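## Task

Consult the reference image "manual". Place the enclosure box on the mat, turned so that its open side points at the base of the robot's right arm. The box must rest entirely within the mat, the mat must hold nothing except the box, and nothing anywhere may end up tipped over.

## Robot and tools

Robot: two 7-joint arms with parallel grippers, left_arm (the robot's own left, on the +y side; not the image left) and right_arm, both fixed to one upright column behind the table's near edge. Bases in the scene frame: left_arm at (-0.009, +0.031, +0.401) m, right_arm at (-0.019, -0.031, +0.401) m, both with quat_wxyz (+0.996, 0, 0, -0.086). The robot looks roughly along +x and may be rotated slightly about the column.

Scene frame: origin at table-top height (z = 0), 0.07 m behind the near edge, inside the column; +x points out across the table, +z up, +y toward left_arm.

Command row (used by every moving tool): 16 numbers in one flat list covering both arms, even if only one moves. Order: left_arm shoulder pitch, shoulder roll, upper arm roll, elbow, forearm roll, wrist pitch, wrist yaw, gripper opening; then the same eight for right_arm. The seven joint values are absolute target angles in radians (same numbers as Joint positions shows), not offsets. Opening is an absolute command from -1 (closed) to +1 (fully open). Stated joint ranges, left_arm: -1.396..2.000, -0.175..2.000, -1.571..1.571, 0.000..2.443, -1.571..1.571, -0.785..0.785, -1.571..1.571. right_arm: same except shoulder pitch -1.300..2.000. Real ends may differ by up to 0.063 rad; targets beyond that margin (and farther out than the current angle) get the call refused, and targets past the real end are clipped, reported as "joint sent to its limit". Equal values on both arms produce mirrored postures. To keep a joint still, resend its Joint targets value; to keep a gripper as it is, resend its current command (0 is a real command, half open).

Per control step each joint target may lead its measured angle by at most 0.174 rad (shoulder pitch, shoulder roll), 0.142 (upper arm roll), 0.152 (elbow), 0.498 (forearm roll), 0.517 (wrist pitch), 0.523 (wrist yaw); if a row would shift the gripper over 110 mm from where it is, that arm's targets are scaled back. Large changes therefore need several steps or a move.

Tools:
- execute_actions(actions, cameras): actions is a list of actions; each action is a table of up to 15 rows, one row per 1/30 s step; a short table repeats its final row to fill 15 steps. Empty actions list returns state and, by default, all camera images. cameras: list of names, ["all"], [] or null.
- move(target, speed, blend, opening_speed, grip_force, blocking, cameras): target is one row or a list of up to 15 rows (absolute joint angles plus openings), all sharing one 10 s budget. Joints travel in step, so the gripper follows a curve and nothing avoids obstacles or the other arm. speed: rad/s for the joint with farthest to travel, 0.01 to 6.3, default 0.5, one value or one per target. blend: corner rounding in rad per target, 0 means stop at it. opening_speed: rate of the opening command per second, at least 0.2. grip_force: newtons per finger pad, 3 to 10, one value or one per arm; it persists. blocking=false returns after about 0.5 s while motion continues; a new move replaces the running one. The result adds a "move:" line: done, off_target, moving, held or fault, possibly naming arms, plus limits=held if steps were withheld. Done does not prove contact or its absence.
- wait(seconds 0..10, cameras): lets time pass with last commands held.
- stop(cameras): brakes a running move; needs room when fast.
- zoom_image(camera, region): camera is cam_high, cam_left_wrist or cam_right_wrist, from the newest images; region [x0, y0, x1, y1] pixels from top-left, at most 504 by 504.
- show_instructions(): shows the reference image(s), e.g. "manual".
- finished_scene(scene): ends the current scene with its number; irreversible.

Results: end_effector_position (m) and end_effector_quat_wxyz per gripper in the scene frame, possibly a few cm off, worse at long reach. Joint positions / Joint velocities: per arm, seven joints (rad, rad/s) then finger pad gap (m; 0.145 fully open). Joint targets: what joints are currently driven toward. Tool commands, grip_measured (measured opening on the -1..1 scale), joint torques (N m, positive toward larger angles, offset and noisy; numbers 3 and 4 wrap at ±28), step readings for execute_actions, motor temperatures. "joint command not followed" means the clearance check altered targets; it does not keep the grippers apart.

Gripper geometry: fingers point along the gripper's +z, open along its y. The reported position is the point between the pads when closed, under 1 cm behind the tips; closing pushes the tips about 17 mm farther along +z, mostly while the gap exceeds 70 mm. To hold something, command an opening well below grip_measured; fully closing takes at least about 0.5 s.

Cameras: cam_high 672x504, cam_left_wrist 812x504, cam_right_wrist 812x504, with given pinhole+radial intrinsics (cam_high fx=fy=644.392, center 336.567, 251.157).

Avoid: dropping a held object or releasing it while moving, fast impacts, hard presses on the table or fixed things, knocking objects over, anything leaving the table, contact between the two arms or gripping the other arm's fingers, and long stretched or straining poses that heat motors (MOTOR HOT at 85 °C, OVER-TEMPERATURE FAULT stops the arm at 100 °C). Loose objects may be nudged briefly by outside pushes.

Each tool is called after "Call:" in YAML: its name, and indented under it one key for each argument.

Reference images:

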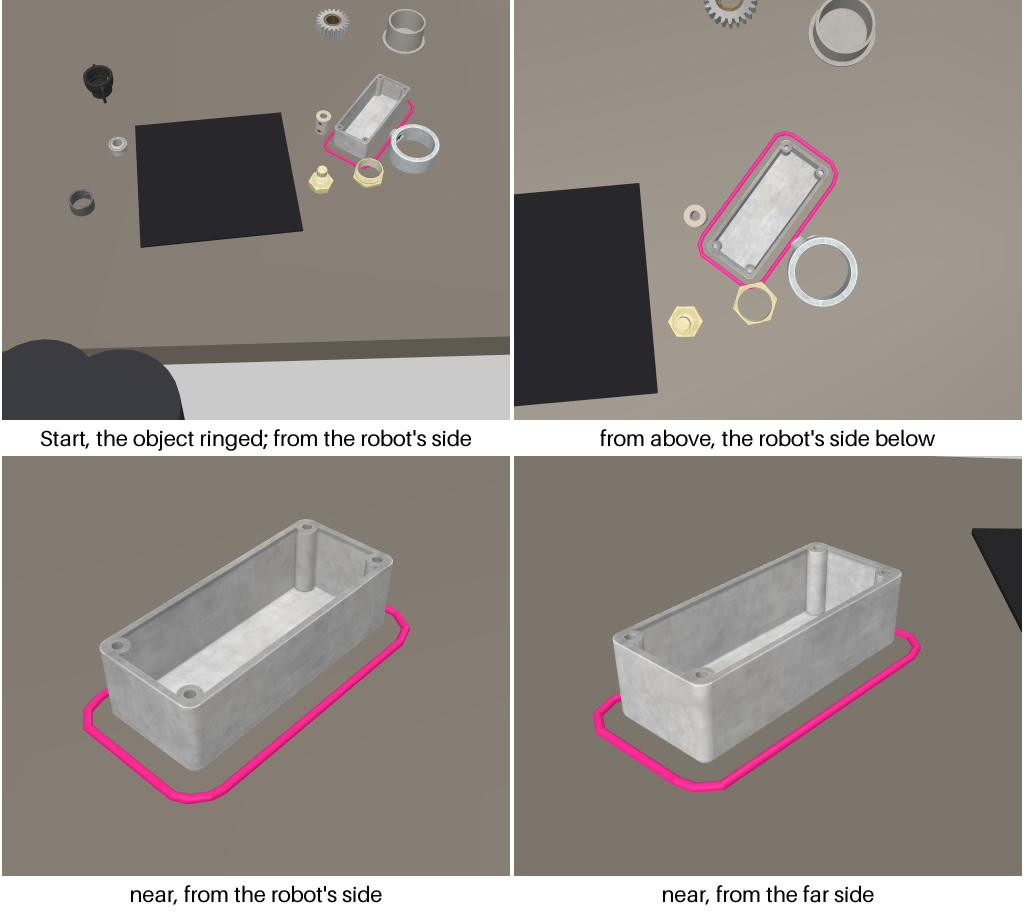

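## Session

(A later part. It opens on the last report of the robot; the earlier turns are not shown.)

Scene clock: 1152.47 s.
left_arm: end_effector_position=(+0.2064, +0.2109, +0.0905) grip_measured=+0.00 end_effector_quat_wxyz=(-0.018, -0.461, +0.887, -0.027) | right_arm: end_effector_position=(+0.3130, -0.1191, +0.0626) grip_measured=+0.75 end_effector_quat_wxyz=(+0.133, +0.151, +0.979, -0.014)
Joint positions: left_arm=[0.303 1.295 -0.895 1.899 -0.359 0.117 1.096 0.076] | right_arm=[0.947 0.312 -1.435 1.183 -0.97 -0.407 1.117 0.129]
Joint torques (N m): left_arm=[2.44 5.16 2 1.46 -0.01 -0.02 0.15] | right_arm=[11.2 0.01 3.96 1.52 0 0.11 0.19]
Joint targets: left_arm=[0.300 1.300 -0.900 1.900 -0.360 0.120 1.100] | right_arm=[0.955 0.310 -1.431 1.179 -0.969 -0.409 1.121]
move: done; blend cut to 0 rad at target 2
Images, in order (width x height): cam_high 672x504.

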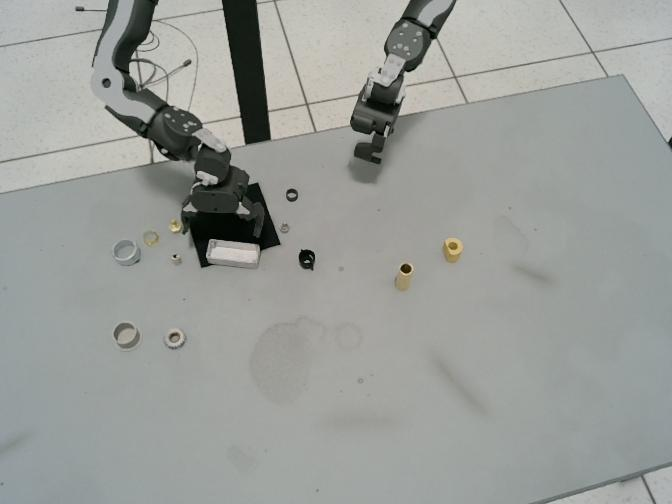

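Call:
move:
  target: [0.3,1.3,-0.9,1.9,-0.36,0.12,1.1,0,0.925,0.175,-1.432,0.935,-1.04,-0.42,1.01,0.9]
  speed: 0.3
  cameras: ["cam_high"]

Call:
zoom_image:
  camera: "cam_high"
  region: [180, 160, 300, 280]

Scene clock: 1173.17 s.
left_arm: end_effector_position=(+0.2064, +0.2109, +0.0905) grip_measured=+0.00 end_effector_quat_wxyz=(-0.018, -0.461, +0.887, -0.027) | right_arm: end_effector_position=(+0.3308, -0.1107, +0.0408) grip_measured=+0.90 end_effector_quat_wxyz=(+0.138, +0.167, +0.976, -0.018)
Joint positions: left_arm=[0.303 1.295 -0.895 1.899 -0.359 0.117 1.096 0.076] | right_arm=[0.93 0.176 -1.435 0.939 -1.037 -0.416 1.014 0.139]
Joint torques (N m): left_arm=[2.62 5.16 2 1.52 -0.03 -0.05 0.14] | right_arm=[7.9 -0.17 3.21 1.4 -0.09 0.05 -0.04]
Joint targets: left_arm=[0.300 1.300 -0.900 1.900 -0.360 0.120 1.100] | right_arm=[0.925 0.175 -1.432 0.936 -1.040 -0.421 1.009]
move: done
Images, in order (width x height): cam_high 672x504.

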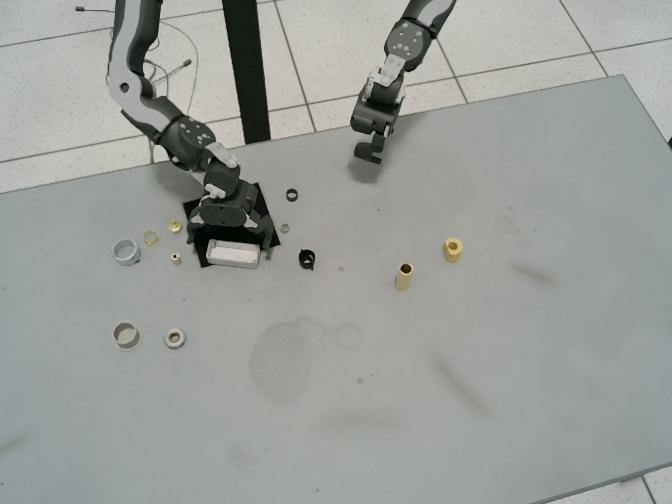

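Scaled by 4.200 from the camera's 672x504 image, which has a finer 960x720 frame.

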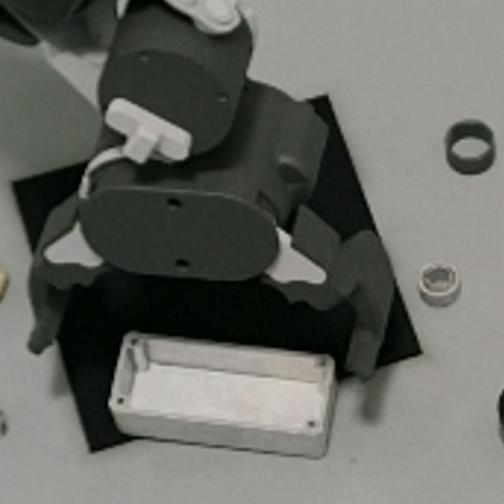

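Call:
move:
  target:
    - [0.3,1.3,-0.9,1.9,-0.36,0.12,1.1,0,0.949,0.078,-1.432,0.797,-1.04,-0.42,1.0,0.9]
    - [0.3,1.3,-0.9,1.9,-0.36,0.12,1.1,0,0.937,-0.008,-1.432,0.645,-1.08,-0.43,0.93,0.9]
  speed: 0.25
  cameras: ["cam_high","cam_right_wrist"]

Call:
zoom_image:
  camera: "cam_high"
  region: [180, 160, 300, 280]

Scene clock: 1187.37 s.
left_arm: end_effector_position=(+0.2064, +0.2109, +0.0905) grip_measured=+0.00 end_effector_quat_wxyz=(-0.018, -0.461, +0.887, -0.027) | right_arm: end_effector_position=(+0.3488, -0.0951, +0.0288) grip_measured=+0.90 end_effector_quat_wxyz=(+0.142, +0.187, +0.972, -0.027)
Joint positions: left_arm=[0.303 1.295 -0.895 1.899 -0.359 0.117 1.096 0.076] | right_arm=[0.941 -0.007 -1.435 0.647 -1.079 -0.424 0.935 0.139]
Joint torques (N m): left_arm=[2.62 5.08 1.99 1.5 0.01 -0.02 0.17] | right_arm=[8.53 -0.91 2.48 1.46 -0.11 0.08 -0.06]
Joint targets: left_arm=[0.300 1.300 -0.900 1.900 -0.360 0.120 1.100] | right_arm=[0.937 -0.008 -1.432 0.644 -1.081 -0.429 0.929]
move: done
Images, in order (width x height): cam_high 672x504, cam_right_wrist 812x504.

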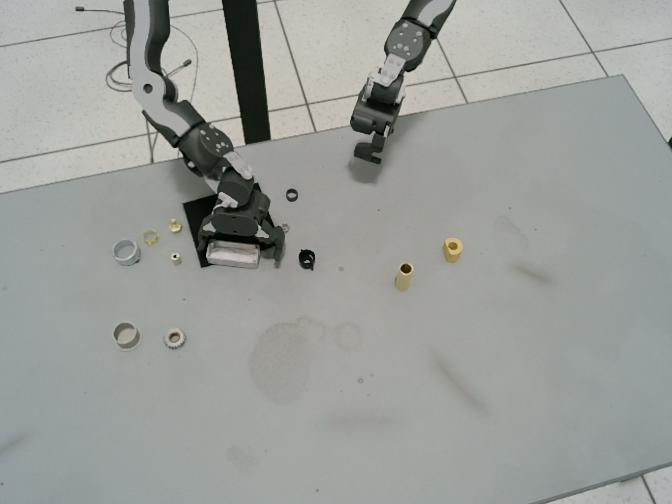

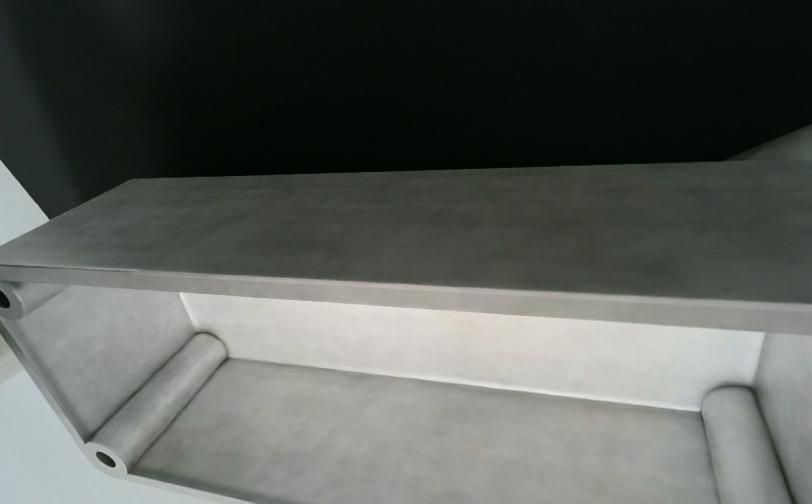

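Scaled by 4.200 from the camera's 672x504 image, which has a finer 960x720 frame.

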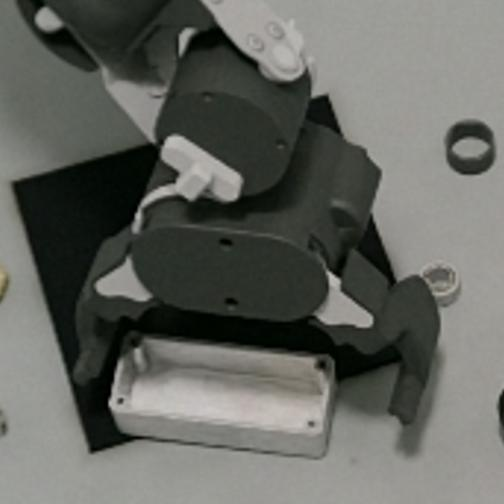

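Call:
move:
  target:
    - [0.3,1.3,-0.9,1.9,-0.36,0.12,1.1,0,0.930,0.004,-1.432,0.627,-1.08,-0.43,0.93,0.9]
    - [0.3,1.3,-0.9,1.9,-0.36,0.12,1.1,0,0.930,0.004,-1.432,0.627,-1.08,-0.43,0.93,0]
  speed: 0.15
  opening_speed: 0.5
  cameras: ["cam_high"]

Call:
zoom_image:
  camera: "cam_high"
  region: [180, 160, 300, 280]

Scene clock: 1199.43 s.
left_arm: end_effector_position=(+0.2064, +0.2109, +0.0905) grip_measured=+0.00 end_effector_quat_wxyz=(-0.018, -0.461, +0.887, -0.027) | right_arm: end_effector_position=(+0.3468, -0.1052, +0.0246) grip_measured=+0.36 end_effector_quat_wxyz=(+0.137, +0.195, +0.970, -0.037)
Joint positions: left_arm=[0.303 1.295 -0.895 1.899 -0.359 0.117 1.096 0.076] | right_arm=[0.937 0.003 -1.435 0.63 -1.079 -0.427 0.936 0.102]
Joint torques (N m): left_arm=[2.76 5.21 2 1.46 -0.03 -0.02 0.15] | right_arm=[8.03 -0.3 2.5 1.29 -0.07 0.08 0]
Joint targets: left_arm=[0.300 1.300 -0.900 1.900 -0.360 0.120 1.100] | right_arm=[0.930 0.004 -1.432 0.627 -1.080 -0.431 0.932]
move: done
Images, in order (width x height): cam_high 672x504.

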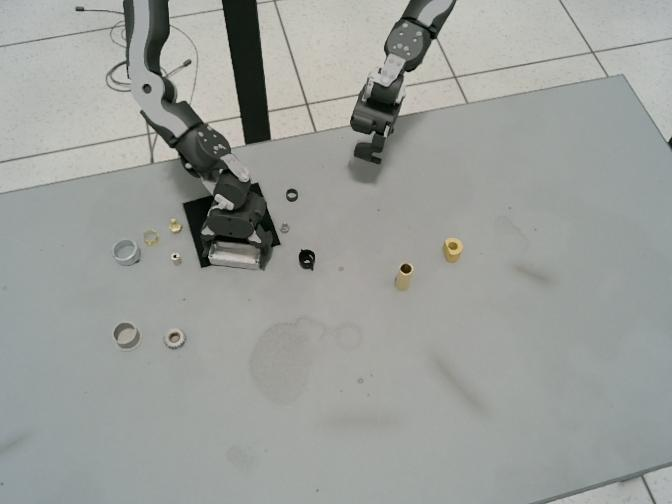

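Scaled by 4.200 from the camera's 672x504 image, which has a finer 960x720 frame.

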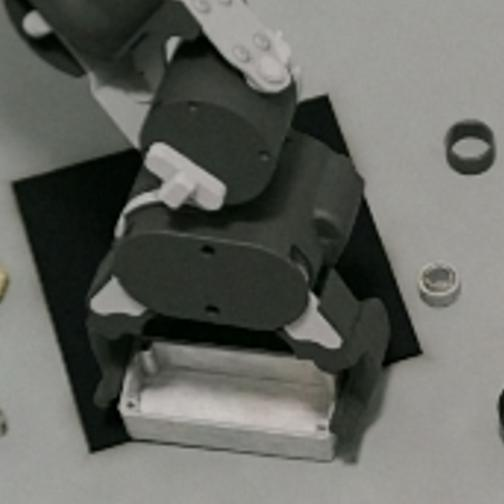

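Call:
move:
  target:
    - [0.3,1.3,-0.9,1.9,-0.36,0.12,1.1,0,0.96,0.2,-1.43,0.98,-1.0,-0.42,1.03,-1]
    - [0.3,1.3,-0.9,1.9,-0.36,0.12,1.1,0,0.70,0.44,-1.4,1.66,-1.13,-0.26,1.29,-1]
    - [0.3,1.3,-0.9,1.9,-0.36,0.12,1.1,0,0.672,0.3188,-1.3996,1.4199,-1.188,-0.283,1.221,-1]
  speed: [0.25,0.3,0.15]
  blend: [0.05,0.03,0]
  cameras: ["cam_high","cam_right_wrist"]

Call:
zoom_image:
  camera: "cam_high"
  region: [180, 160, 300, 280]

Scene clock: 1224.00 s.
left_arm: end_effector_position=(+0.2064, +0.2109, +0.0905) grip_measured=+0.00 end_effector_quat_wxyz=(-0.018, -0.461, +0.887, -0.027) | right_arm: end_effector_position=(+0.2373, -0.0803, +0.0271) grip_measured=+0.36 end_effector_quat_wxyz=(+0.129, +0.115, +0.985, -0.017)
Joint positions: left_arm=[0.303 1.295 -0.895 1.899 -0.359 0.117 1.096 0.076] | right_arm=[0.676 0.321 -1.408 1.424 -1.183 -0.278 1.225 0.102]
Joint torques (N m): left_arm=[2.55 5.18 1.99 1.52 -0.02 -0.02 0.17] | right_arm=[5.63 -0.54 4.15 2.36 -0.16 0.04 -0.03]
Joint targets: left_arm=[0.300 1.300 -0.900 1.900 -0.360 0.120 1.100] | right_arm=[0.672 0.319 -1.400 1.420 -1.187 -0.282 1.219]
move: done
Images, in order (width x height): cam_high 672x504, cam_right_wrist 812x504.

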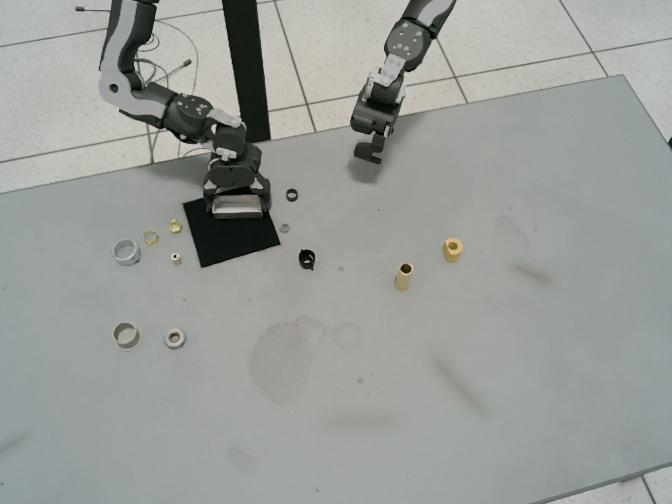

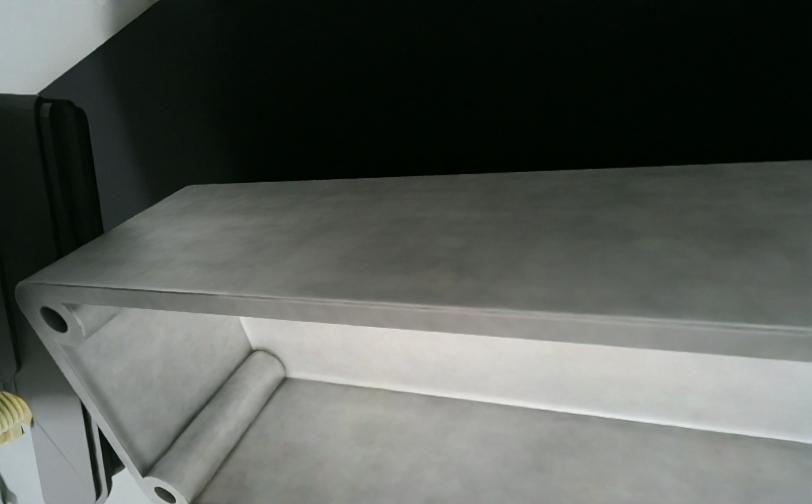

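Scaled by 4.200 from the camera's 672x504 image, which has a finer 960x720 frame.

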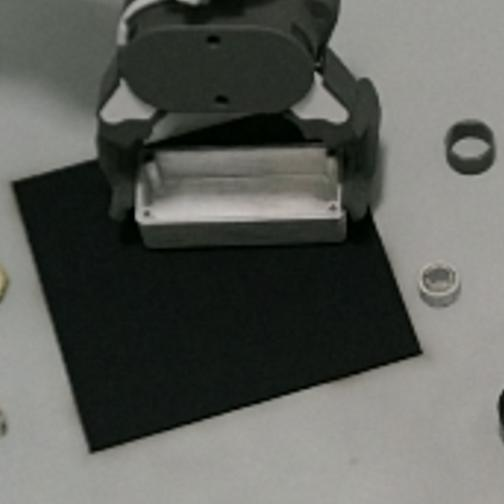

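Call:
move:
  target:
    - [0.3,1.3,-0.9,1.9,-0.36,0.12,1.1,0,0.668,0.306,-1.3996,1.395,-1.193,-0.285,1.213,-1]
    - [0.3,1.3,-0.9,1.9,-0.36,0.12,1.1,0,0.668,0.306,-1.3996,1.395,-1.193,-0.285,1.213,0.65]
    - [0.3,1.3,-0.9,1.9,-0.36,0.12,1.1,0,0.70,0.47,-1.4,1.72,-1.13,-0.26,1.29,0.65]
    - [0.3,1.3,-0.9,1.9,-0.36,0.12,1.1,0,1.04,0.355,-1.571,1.29,-0.2,-0.72,1.35,0.7]
  speed: [0.05,0.1,0.25,0.4]
  opening_speed: 0.4
  cameras: ["cam_high"]

Call:
zoom_image:
  camera: "cam_high"
  region: [180, 160, 300, 280]

Scene clock: 1261.60 s.
left_arm: end_effector_position=(+0.2064, +0.2109, +0.0905) grip_measured=+0.00 end_effector_quat_wxyz=(-0.018, -0.461, +0.887, -0.027) | right_arm: end_effector_position=(+0.2047, -0.0792, +0.0799) grip_measured=+0.70 end_effector_quat_wxyz=(-0.180, +0.054, +0.980, +0.070)
Joint positions: left_arm=[0.303 1.295 -0.895 1.899 -0.359 0.117 1.096 0.076] | right_arm=[1.035 0.357 -1.564 1.293 -0.213 -0.704 1.355 0.125]
Joint torques (N m): left_arm=[2.65 5.21 2.03 1.47 -0.03 -0.03 0.14] | right_arm=[10.06 0.17 1.89 1.29 0.34 0.01 0.18]
Joint targets: left_arm=[0.300 1.300 -0.900 1.900 -0.360 0.120 1.100] | right_arm=[1.040 0.355 -1.571 1.290 -0.210 -0.709 1.360]
move: off_target (right_arm); target 4's new numbers were sent with right_arm's wrist pitch 0.016 rad from that target; right_arm: the wrist pitch is farthest, 0.016 rad from its target
Images, in order (width x height): cam_high 672x504.

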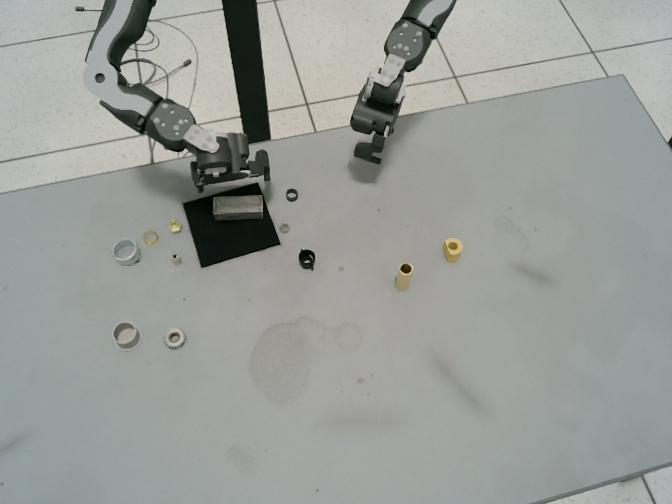

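Scaled by 4.200 from the camera's 672x504 image, which has a finer 960x720 frame.

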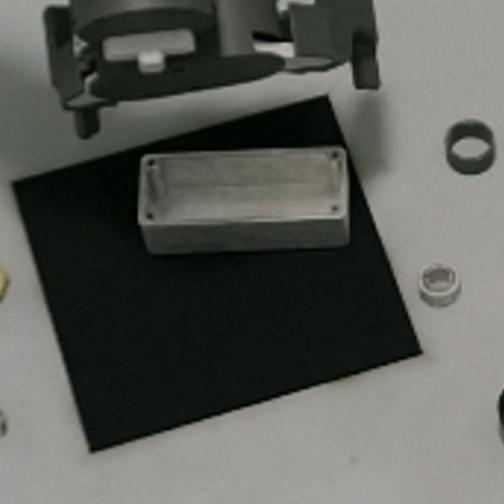

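Call:
move:
  target:
    - [0.3,1.3,-0.9,1.9,-0.36,0.12,1.1,0,1.0,0.245,-1.571,1.07,-0.27,-0.75,1.31,0.7]
    - [0.3,1.3,-0.9,1.9,-0.36,0.12,1.1,0,0.9615,0.145,-1.571,0.861,-0.328,-0.77,1.29,0.7]
  speed: 0.3
  blend: [0.03,0]
  cameras: ["cam_high","cam_right_wrist"]

Call:
zoom_image:
  camera: "cam_high"
  region: [180, 160, 300, 280]

Scene clock: 1269.87 s.
left_arm: end_effector_position=(+0.2064, +0.2109, +0.0905) grip_measured=+0.00 end_effector_quat_wxyz=(-0.018, -0.461, +0.887, -0.027) | right_arm: end_effector_position=(+0.2324, -0.0793, +0.0329) grip_measured=+0.70 end_effector_quat_wxyz=(-0.181, +0.120, +0.976, +0.033)
Joint positions: left_arm=[0.303 1.295 -0.895 1.899 -0.359 0.117 1.096 0.076] | right_arm=[0.967 0.147 -1.566 0.864 -0.325 -0.763 1.284 0.125]
Joint torques (N m): left_arm=[2.6 5.24 1.98 1.62 0.01 -0.01 0.15] | right_arm=[7.71 -0.38 1.29 1.18 0.13 -0.02 -0.07]
Joint targets: left_arm=[0.300 1.300 -0.900 1.900 -0.360 0.120 1.100] | right_arm=[0.962 0.145 -1.571 0.861 -0.328 -0.768 1.279]
joint sent to its limit (right arm) — joint 6 (wrist pitch), lower limit.
move: done
Images, in order (width x height): cam_high 672x504, cam_right_wrist 812x504.

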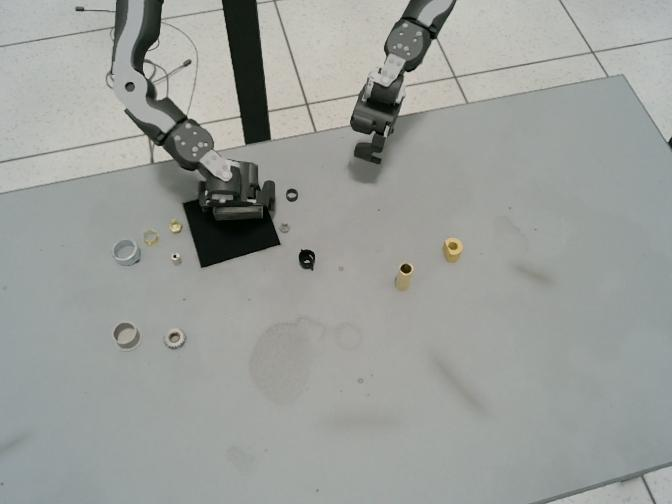

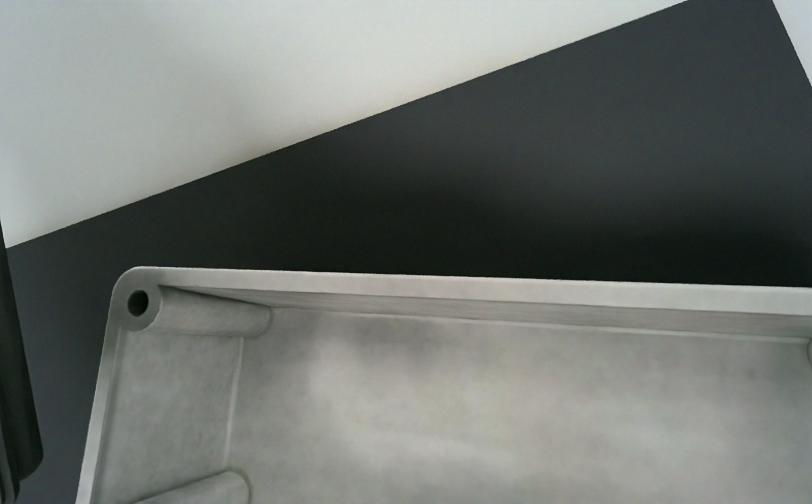

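Scaled by 4.200 from the camera's 672x504 image, which has a finer 960x720 frame.

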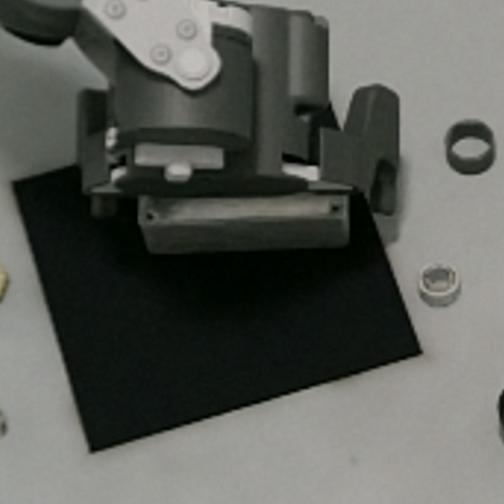

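Call:
move:
  target:
    - [0.3,1.3,-0.9,1.9,-0.36,0.12,1.1,0,0.9395,0.115,-1.571,0.801,-0.328,-0.77,1.28,0.7]
    - [0.3,1.3,-0.9,1.9,-0.36,0.12,1.1,0,0.9395,0.115,-1.571,0.801,-0.328,-0.77,1.28,0]
  speed: 0.1
  opening_speed: 0.5

Call:
move:
  target:
    - [0.3,1.3,-0.9,1.9,-0.36,0.12,1.1,0,0.972,0.18,-1.5,0.93,-0.40,-0.74,1.29,-1]
    - [0.3,1.3,-0.9,1.9,-0.36,0.12,1.1,0,0.93,0.25,-1.435,1.2,-0.48,-0.65,1.37,-1]
    - [0.3,1.3,-0.9,1.9,-0.36,0.12,1.1,0,0.72,0.42,-1.571,1.52,-1.5,0.0,1.0,-1]
    - [0.3,1.3,-0.9,1.9,-0.36,0.12,1.1,0,0.77,0.355,-1.571,1.38,-1.57,0.022,0.98,-1]
  speed: [0.15,0.3,0.4,0.3]
  grip_force: 10
  blend: [0.03,0.05,0.05,0]
  cameras: ["cam_high","cam_right_wrist"]

Call:
zoom_image:
  camera: "cam_high"
  region: [180, 160, 300, 280]

Scene clock: 1288.50 s.
left_arm: end_effector_position=(+0.2064, +0.2109, +0.0905) grip_measured=+0.00 end_effector_quat_wxyz=(-0.018, -0.461, +0.887, -0.027) | right_arm: end_effector_position=(+0.2283, -0.0787, +0.0243) grip_measured=+0.38 end_effector_quat_wxyz=(-0.192, +0.132, +0.972, +0.026)
Joint positions: left_arm=[0.303 1.295 -0.895 1.899 -0.359 0.117 1.096 0.076] | right_arm=[0.945 0.117 -1.566 0.804 -0.325 -0.764 1.287 0.103]
Joint torques (N m): left_arm=[2.55 5.29 1.99 1.57 -0.02 -0.02 0.16] | right_arm=[7.58 -0.65 1.28 1.21 0.15 -0.02 -0.02]
Joint targets: left_arm=[0.300 1.300 -0.900 1.900 -0.360 0.120 1.100] | right_arm=[0.939 0.115 -1.571 0.801 -0.327 -0.769 1.283]
joint sent to its limit (right arm) — joint 6 (wrist pitch), lower limit.
move: done; joint sent to its limit at target 1

Scene clock: 1293.57 s.
left_arm: end_effector_position=(+0.2064, +0.2109, +0.0905) grip_measured=+0.00 end_effector_quat_wxyz=(-0.018, -0.461, +0.887, -0.027) | right_arm: end_effector_position=(+0.3081, -0.0950, +0.0542) grip_measured=+0.38 end_effector_quat_wxyz=(+0.369, +0.080, +0.926, -0.008)
Joint positions: left_arm=[0.303 1.295 -0.895 1.899 -0.359 0.117 1.096 0.076] | right_arm=[0.764 0.357 -1.566 1.382 -1.554 0.004 0.982 0.103]
Joint torques (N m): left_arm=[2.55 5.13 2.02 1.48 0.01 -0.04 0.13] | right_arm=[8.85 -0.17 1.88 2.15 -0.41 0.53 -0.08]
Joint targets: left_arm=[0.300 1.300 -0.900 1.900 -0.360 0.120 1.100] | right_arm=[0.770 0.355 -1.570 1.379 -1.561 0.012 0.977]
move: off_target (right_arm); right_arm: the wrist pitch is farthest, 0.018 rad from its target
Images, in order (width x height): cam_high 672x504, cam_right_wrist 812x504.

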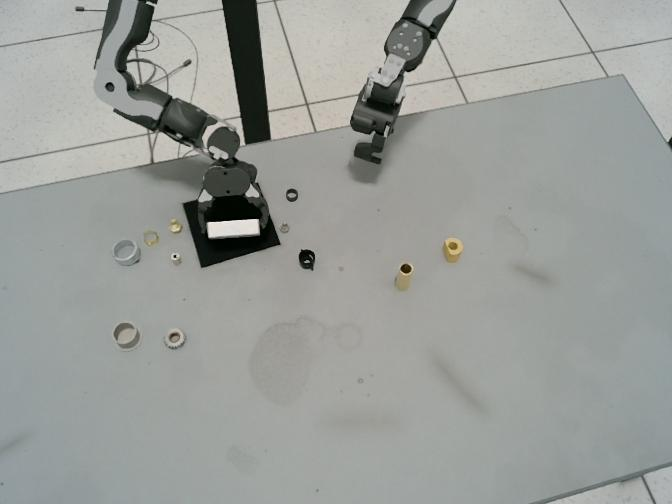

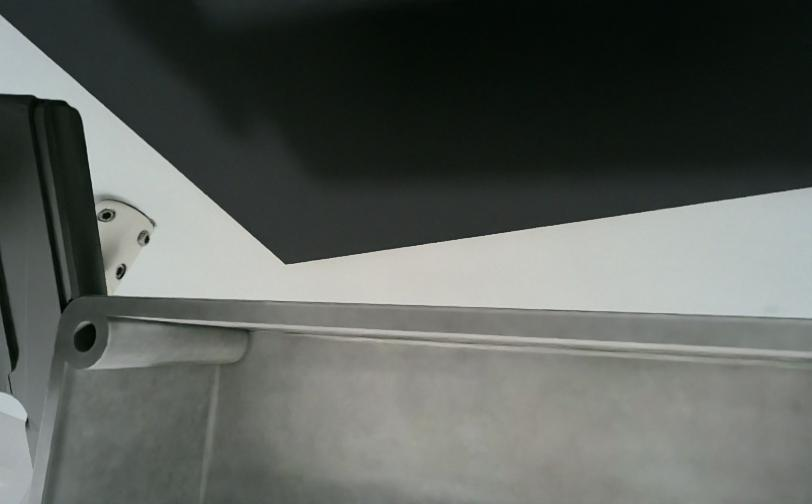

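Scaled by 4.200 from the camera's 672x504 image, which has a finer 960x720 frame.

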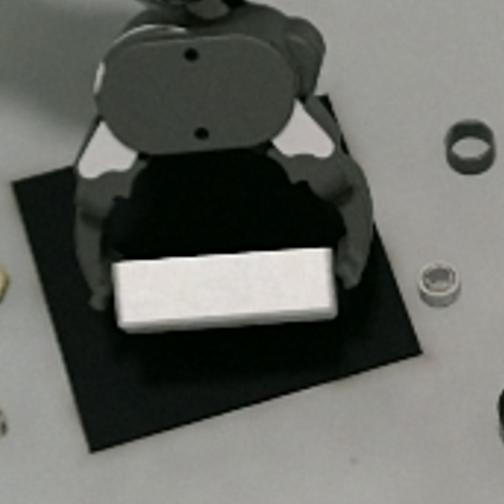

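Call:
move:
  target:
    - [0.3,1.3,-0.9,1.9,-0.36,0.12,1.1,0,0.735,0.25,-1.571,1.19,-1.57,0.022,1.025,-1]
  speed: [0.12]
  cameras: ["cam_high","cam_right_wrist"]

Call:
zoom_image:
  camera: "cam_high"
  region: [180, 160, 300, 280]

Scene clock: 1304.53 s.
left_arm: end_effector_position=(+0.2064, +0.2109, +0.0905) grip_measured=+0.00 end_effector_quat_wxyz=(-0.018, -0.461, +0.887, -0.027) | right_arm: end_effector_position=(+0.3135, -0.1040, +0.0309) grip_measured=+0.38 end_effector_quat_wxyz=(+0.357, +0.104, +0.926, -0.063)
Joint positions: left_arm=[0.303 1.295 -0.895 1.899 -0.359 0.117 1.096 0.076] | right_arm=[0.739 0.252 -1.566 1.193 -1.562 0.014 1.019 0.103]
Joint torques (N m): left_arm=[2.62 5.05 1.98 1.58 -0.03 -0.03 0.16] | right_arm=[6.4 -0.67 1.55 1.91 -0.41 0.49 0.27]
Joint targets: left_arm=[0.300 1.300 -0.900 1.900 -0.360 0.120 1.100] | right_arm=[0.735 0.250 -1.571 1.190 -1.569 0.022 1.025]
move: done
Images, in order (width x height): cam_high 672x504, cam_right_wrist 812x504.

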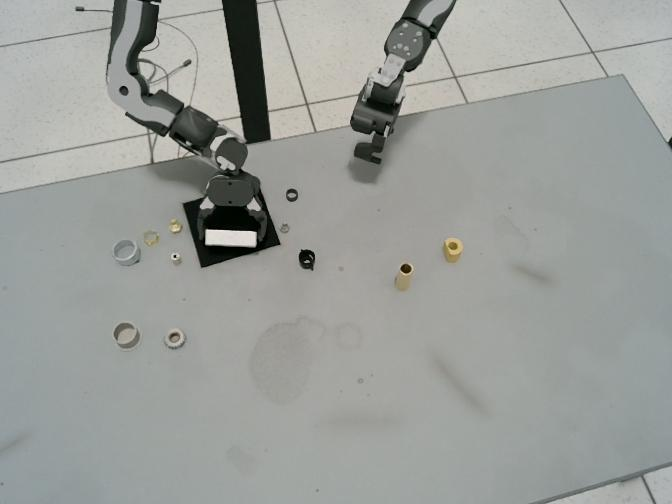

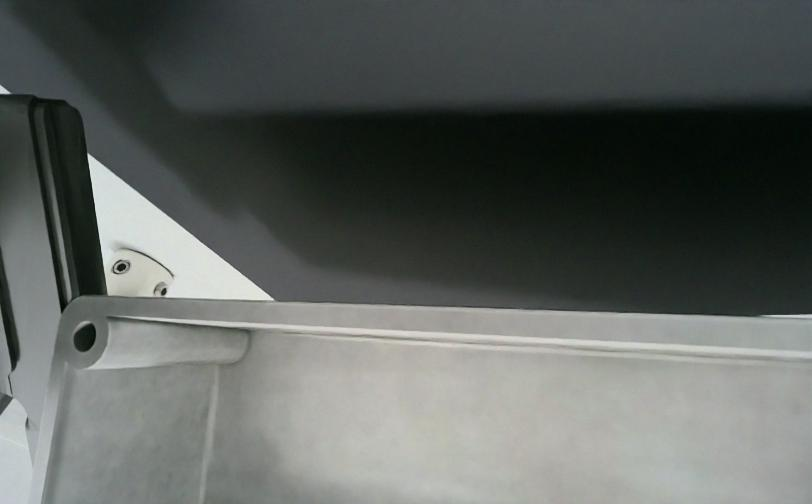

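Scaled by 4.200 from the camera's 672x504 image, which has a finer 960x720 frame.

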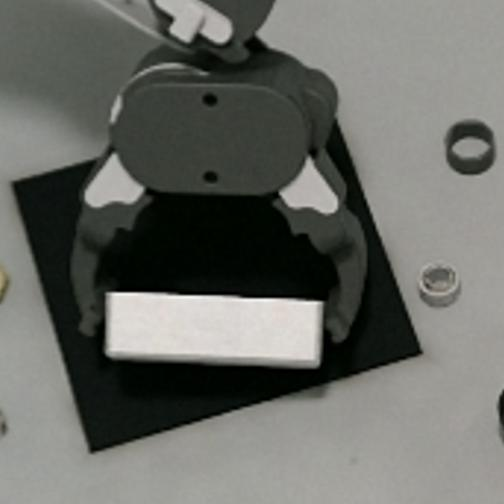

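Call:
move:
  target:
    - [0.3,1.3,-0.9,1.9,-0.36,0.12,1.1,0,0.715,0.29,-1.571,1.25,-1.57,0.022,1.005,0.0]
    - [0.3,1.3,-0.9,1.9,-0.36,0.12,1.1,0,0.675,0.335,-1.571,1.295,-1.57,0.022,1.0,0.0]
  speed: 0.05
  grip_force: 5
  blend: [0.01,0]
  cameras: ["cam_high","cam_right_wrist"]

Call:
zoom_image:
  camera: "cam_high"
  region: [180, 160, 300, 280]

Scene clock: 1317.90 s.
left_arm: end_effector_position=(+0.2064, +0.2109, +0.0905) grip_measured=+0.00 end_effector_quat_wxyz=(-0.018, -0.461, +0.887, -0.027) | right_arm: end_effector_position=(+0.2895, -0.1080, +0.0216) grip_measured=+0.38 end_effector_quat_wxyz=(+0.344, +0.103, +0.932, -0.043)
Joint positions: left_arm=[0.303 1.295 -0.895 1.899 -0.359 0.117 1.096 0.076] | right_arm=[0.684 0.332 -1.566 1.293 -1.574 0.037 1.001 0.103]
Joint torques (N m): left_arm=[2.62 5.13 1.88 1.55 -0.01 0 0.14] | right_arm=[4.36 0.83 1.43 3.29 -0.06 0.18 0.09]
Joint targets: left_arm=[0.300 1.300 -0.900 1.900 -0.360 0.120 1.100] | right_arm=[0.675 0.335 -1.571 1.296 -1.570 0.033 1.000]
grip_force (N): 5, 5
move: off_target (right_arm); right_arm: the wrist pitch is farthest, 0.015 rad from its target
Images, in order (width x height): cam_high 672x504, cam_right_wrist 812x504.

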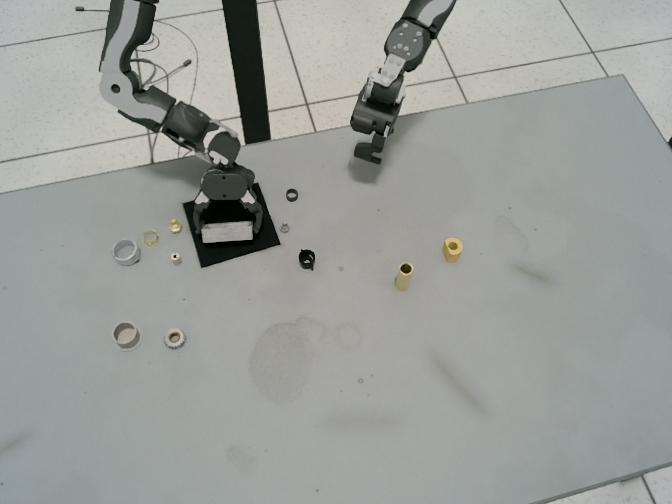

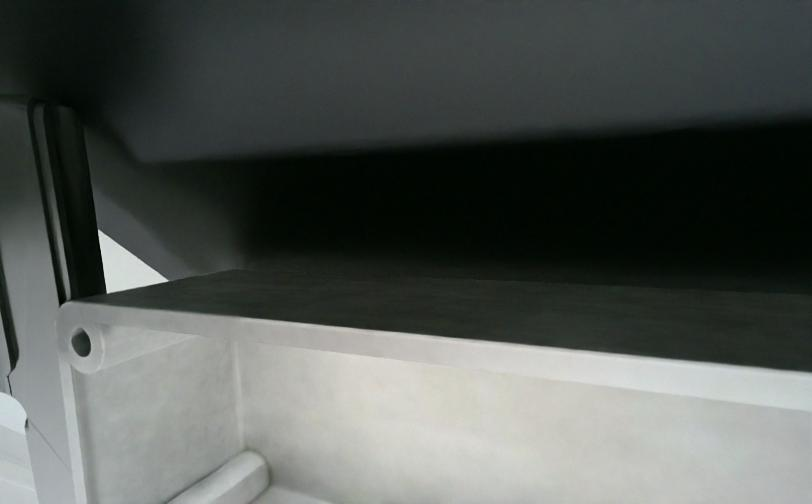

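Scaled by 4.200 from the camera's 672x504 image, which has a finer 960x720 frame.

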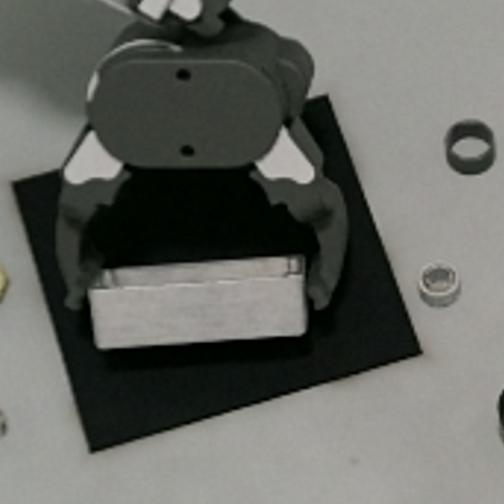

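Call:
move:
  target:
    - [0.3,1.3,-0.9,1.9,-0.36,0.12,1.1,0,0.71,0.42,-1.571,1.5,-1.4,-0.05,1.05,-1]
    - [0.3,1.3,-0.9,1.9,-0.36,0.12,1.1,0,0.88,0.32,-1.40,1.28,-0.63,-0.63,1.36,-1]
    - [0.3,1.3,-0.9,1.9,-0.36,0.12,1.1,0,0.83,0.185,-1.369,1.02,-0.747,-0.654,1.25,-1]
  speed: [0.3,0.3,0.15]
  grip_force: 10
  blend: [0.05,0.03,0]
  cameras: ["cam_high","cam_right_wrist"]

Call:
zoom_image:
  camera: "cam_high"
  region: [180, 160, 300, 280]

Scene clock: 1344.53 s.
left_arm: end_effector_position=(+0.2064, +0.2109, +0.0905) grip_measured=+0.00 end_effector_quat_wxyz=(-0.018, -0.461, +0.887, -0.027) | right_arm: end_effector_position=(+0.2479, -0.0849, +0.0233) grip_measured=+0.37 end_effector_quat_wxyz=(-0.060, +0.109, +0.992, +0.000)
Joint positions: left_arm=[0.303 1.295 -0.895 1.899 -0.359 0.117 1.096 0.076] | right_arm=[0.835 0.187 -1.377 1.023 -0.755 -0.649 1.258 0.103]
Joint torques (N m): left_arm=[2.65 5.21 2.02 1.44 -0.03 -0.02 0.13] | right_arm=[7.16 -0.73 3.99 1.73 0.04 -0.01 -0.08]
Joint targets: left_arm=[0.300 1.300 -0.900 1.900 -0.360 0.120 1.100] | right_arm=[0.830 0.185 -1.369 1.020 -0.758 -0.654 1.252]
move: done
Images, in order (width x height): cam_high 672x504, cam_right_wrist 812x504.

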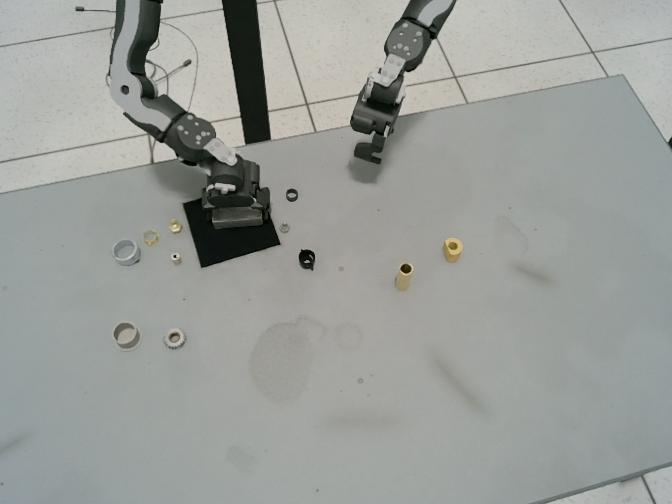

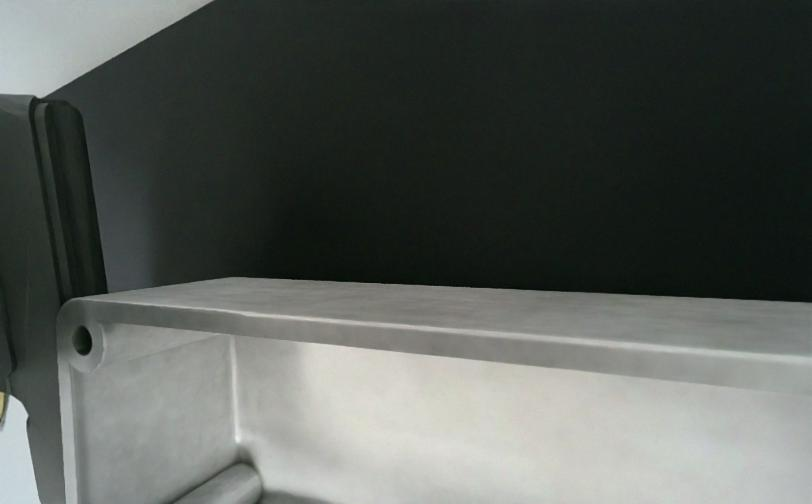

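Scaled by 4.200 from the camera's 672x504 image, which has a finer 960x720 frame.

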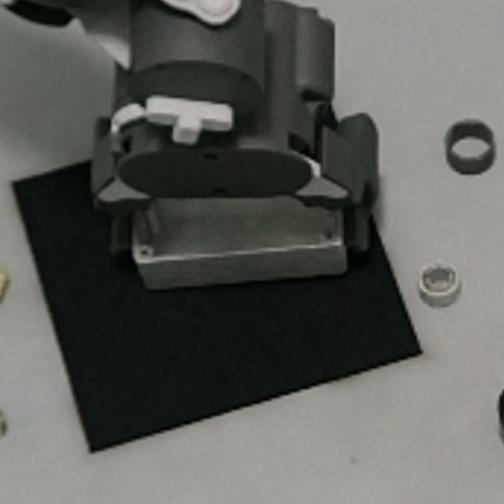

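Call:
move:
  target:
    - [0.3,1.3,-0.9,1.9,-0.36,0.12,1.1,0,0.825,0.18,-1.369,1.01,-0.747,-0.654,1.25,-1]
    - [0.3,1.3,-0.9,1.9,-0.36,0.12,1.1,0,0.825,0.18,-1.369,1.01,-0.747,-0.654,1.25,0.65]
    - [0.3,1.3,-0.9,1.9,-0.36,0.12,1.1,0,0.863,0.11,-1.369,0.867,-0.747,-0.654,1.25,0.65]
  speed: [0.05,0.1,0.1]
  opening_speed: 0.4
  cameras: ["cam_high","cam_right_wrist"]

Call:
zoom_image:
  camera: "cam_high"
  region: [180, 160, 300, 280]

Scene clock: 1370.77 s.
left_arm: end_effector_position=(+0.2064, +0.2109, +0.0905) grip_measured=+0.00 end_effector_quat_wxyz=(-0.018, -0.461, +0.887, -0.027) | right_arm: end_effector_position=(+0.2588, -0.0862, +0.0177) grip_measured=+0.65 end_effector_quat_wxyz=(-0.068, +0.141, +0.988, -0.015)
Joint positions: left_arm=[0.303 1.295 -0.895 1.899 -0.359 0.117 1.096 0.076] | right_arm=[0.856 0.112 -1.374 0.871 -0.747 -0.649 1.254 0.122]
Joint torques (N m): left_arm=[2.49 5.21 1.98 1.52 0.01 -0.02 0.16] | right_arm=[10.88 -0.88 3.34 1.7 0.13 0 0]
Joint targets: left_arm=[0.300 1.300 -0.900 1.900 -0.360 0.120 1.100] | right_arm=[0.863 0.110 -1.368 0.868 -0.747 -0.654 1.249]
move: done; target 2's new numbers were sent with right_arm's wrist yaw 0.014 rad from that target
Images, in order (width x height): cam_high 672x504, cam_right_wrist 812x504.

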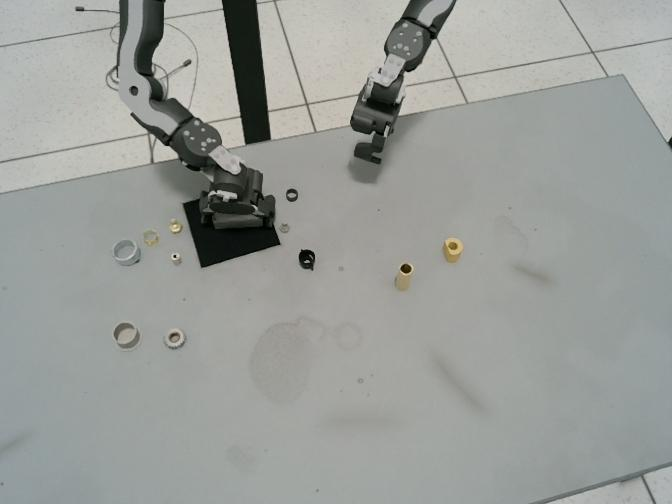

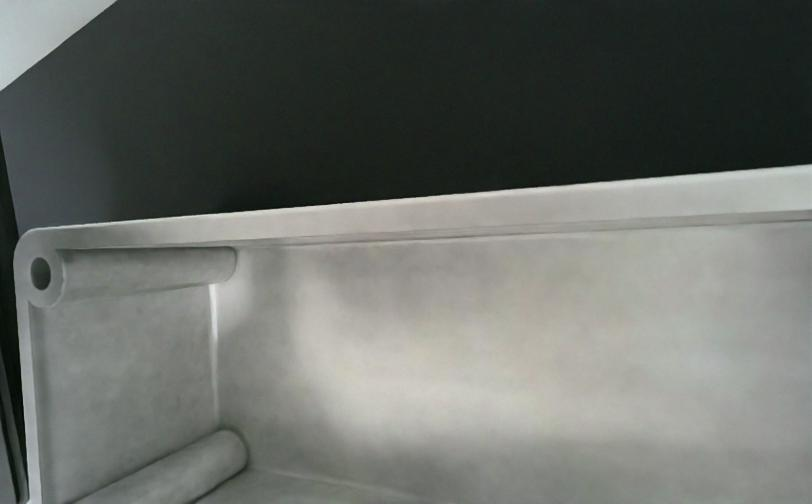

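Scaled by 4.200 from the camera's 672x504 image, which has a finer 960x720 frame.

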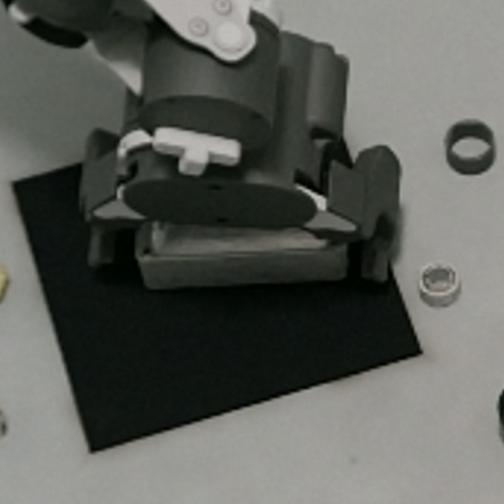

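Call:
move:
  target: [0.3,1.3,-0.9,1.9,-0.36,0.12,1.1,0,0.857,0.11,-1.369,0.867,-0.747,-0.654,1.25,0]
  speed: 0.1
  opening_speed: 0.5

Call:
move:
  target:
    - [0.3,1.3,-0.9,1.9,-0.36,0.12,1.1,0,0.90,0.21,-1.40,1.07,-0.75,-0.63,1.26,-1]
    - [0.3,1.3,-0.9,1.9,-0.36,0.12,1.1,0,0.72,0.42,-1.571,1.5,-1.5,0.0,1.05,-1]
    - [0.3,1.3,-0.9,1.9,-0.36,0.12,1.1,0,0.75,0.37,-1.571,1.4,-1.57,0.022,1.0,-1]
  speed: [0.15,0.3,0.3]
  grip_force: 10
  blend: [0.03,0.05,0]
  cameras: ["cam_high","cam_right_wrist"]

Call:
zoom_image:
  camera: "cam_high"
  region: [180, 160, 300, 280]

Scene clock: 1382.63 s.
left_arm: end_effector_position=(+0.2064, +0.2109, +0.0905) grip_measured=+0.00 end_effector_quat_wxyz=(-0.018, -0.461, +0.887, -0.027) | right_arm: end_effector_position=(+0.2588, -0.0862, +0.0177) grip_measured=+0.39 end_effector_quat_wxyz=(-0.068, +0.141, +0.988, -0.015)
Joint positions: left_arm=[0.303 1.295 -0.895 1.899 -0.359 0.117 1.096 0.076] | right_arm=[0.856 0.112 -1.374 0.871 -0.747 -0.651 1.254 0.104]
Joint torques (N m): left_arm=[2.57 5.18 1.89 1.48 -0.04 0 0.15] | right_arm=[9.22 -0.88 3.23 1.54 0.12 0.01 0.03]
Joint targets: left_arm=[0.300 1.300 -0.900 1.900 -0.360 0.120 1.100] | right_arm=[0.857 0.110 -1.369 0.867 -0.747 -0.654 1.250]
move: done

Scene clock: 1387.13 s.
left_arm: end_effector_position=(+0.2064, +0.2109, +0.0905) grip_measured=+0.00 end_effector_quat_wxyz=(-0.018, -0.461, +0.887, -0.027) | right_arm: end_effector_position=(+0.2992, -0.0990, +0.0493) grip_measured=+0.39 end_effector_quat_wxyz=(+0.359, +0.083, +0.929, -0.016)
Joint positions: left_arm=[0.303 1.295 -0.895 1.899 -0.359 0.117 1.096 0.076] | right_arm=[0.746 0.372 -1.567 1.402 -1.554 0.004 1.005 0.104]
Joint torques (N m): left_arm=[2.6 5.16 1.98 1.5 0 0 0.15] | right_arm=[8.11 0.01 1.74 2.19 -0.39 0.47 -0.08]
Joint targets: left_arm=[0.300 1.300 -0.900 1.900 -0.360 0.120 1.100] | right_arm=[0.750 0.370 -1.572 1.399 -1.561 0.012 1.000]
move: off_target (right_arm); right_arm: the wrist pitch is farthest, 0.018 rad from its target
Images, in order (width x height): cam_high 672x504, cam_right_wrist 812x504.

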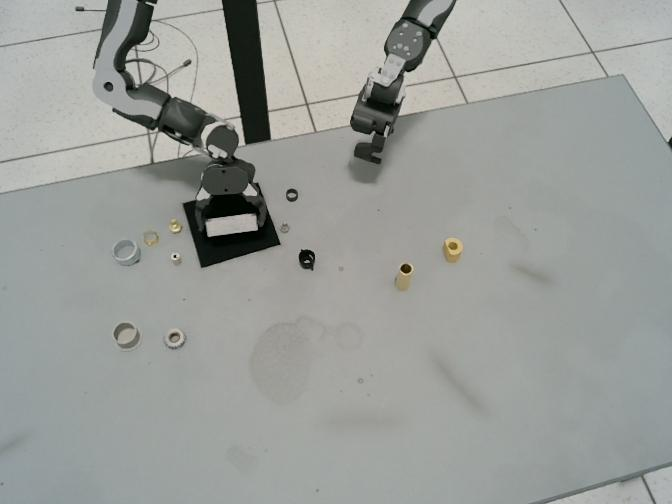

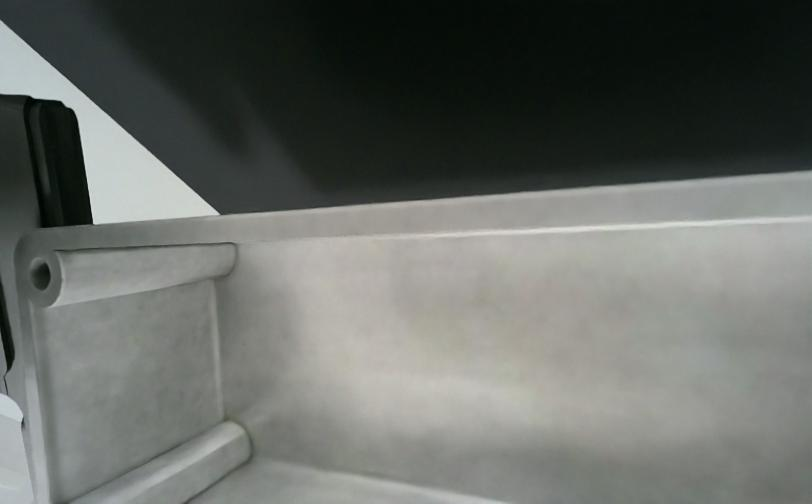

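Scaled by 4.200 from the camera's 672x504 image, which has a finer 960x720 frame.

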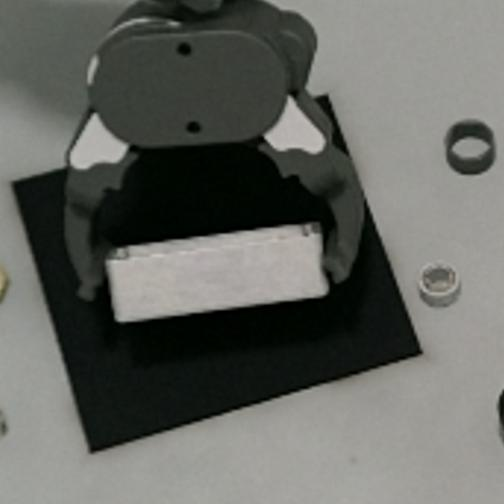

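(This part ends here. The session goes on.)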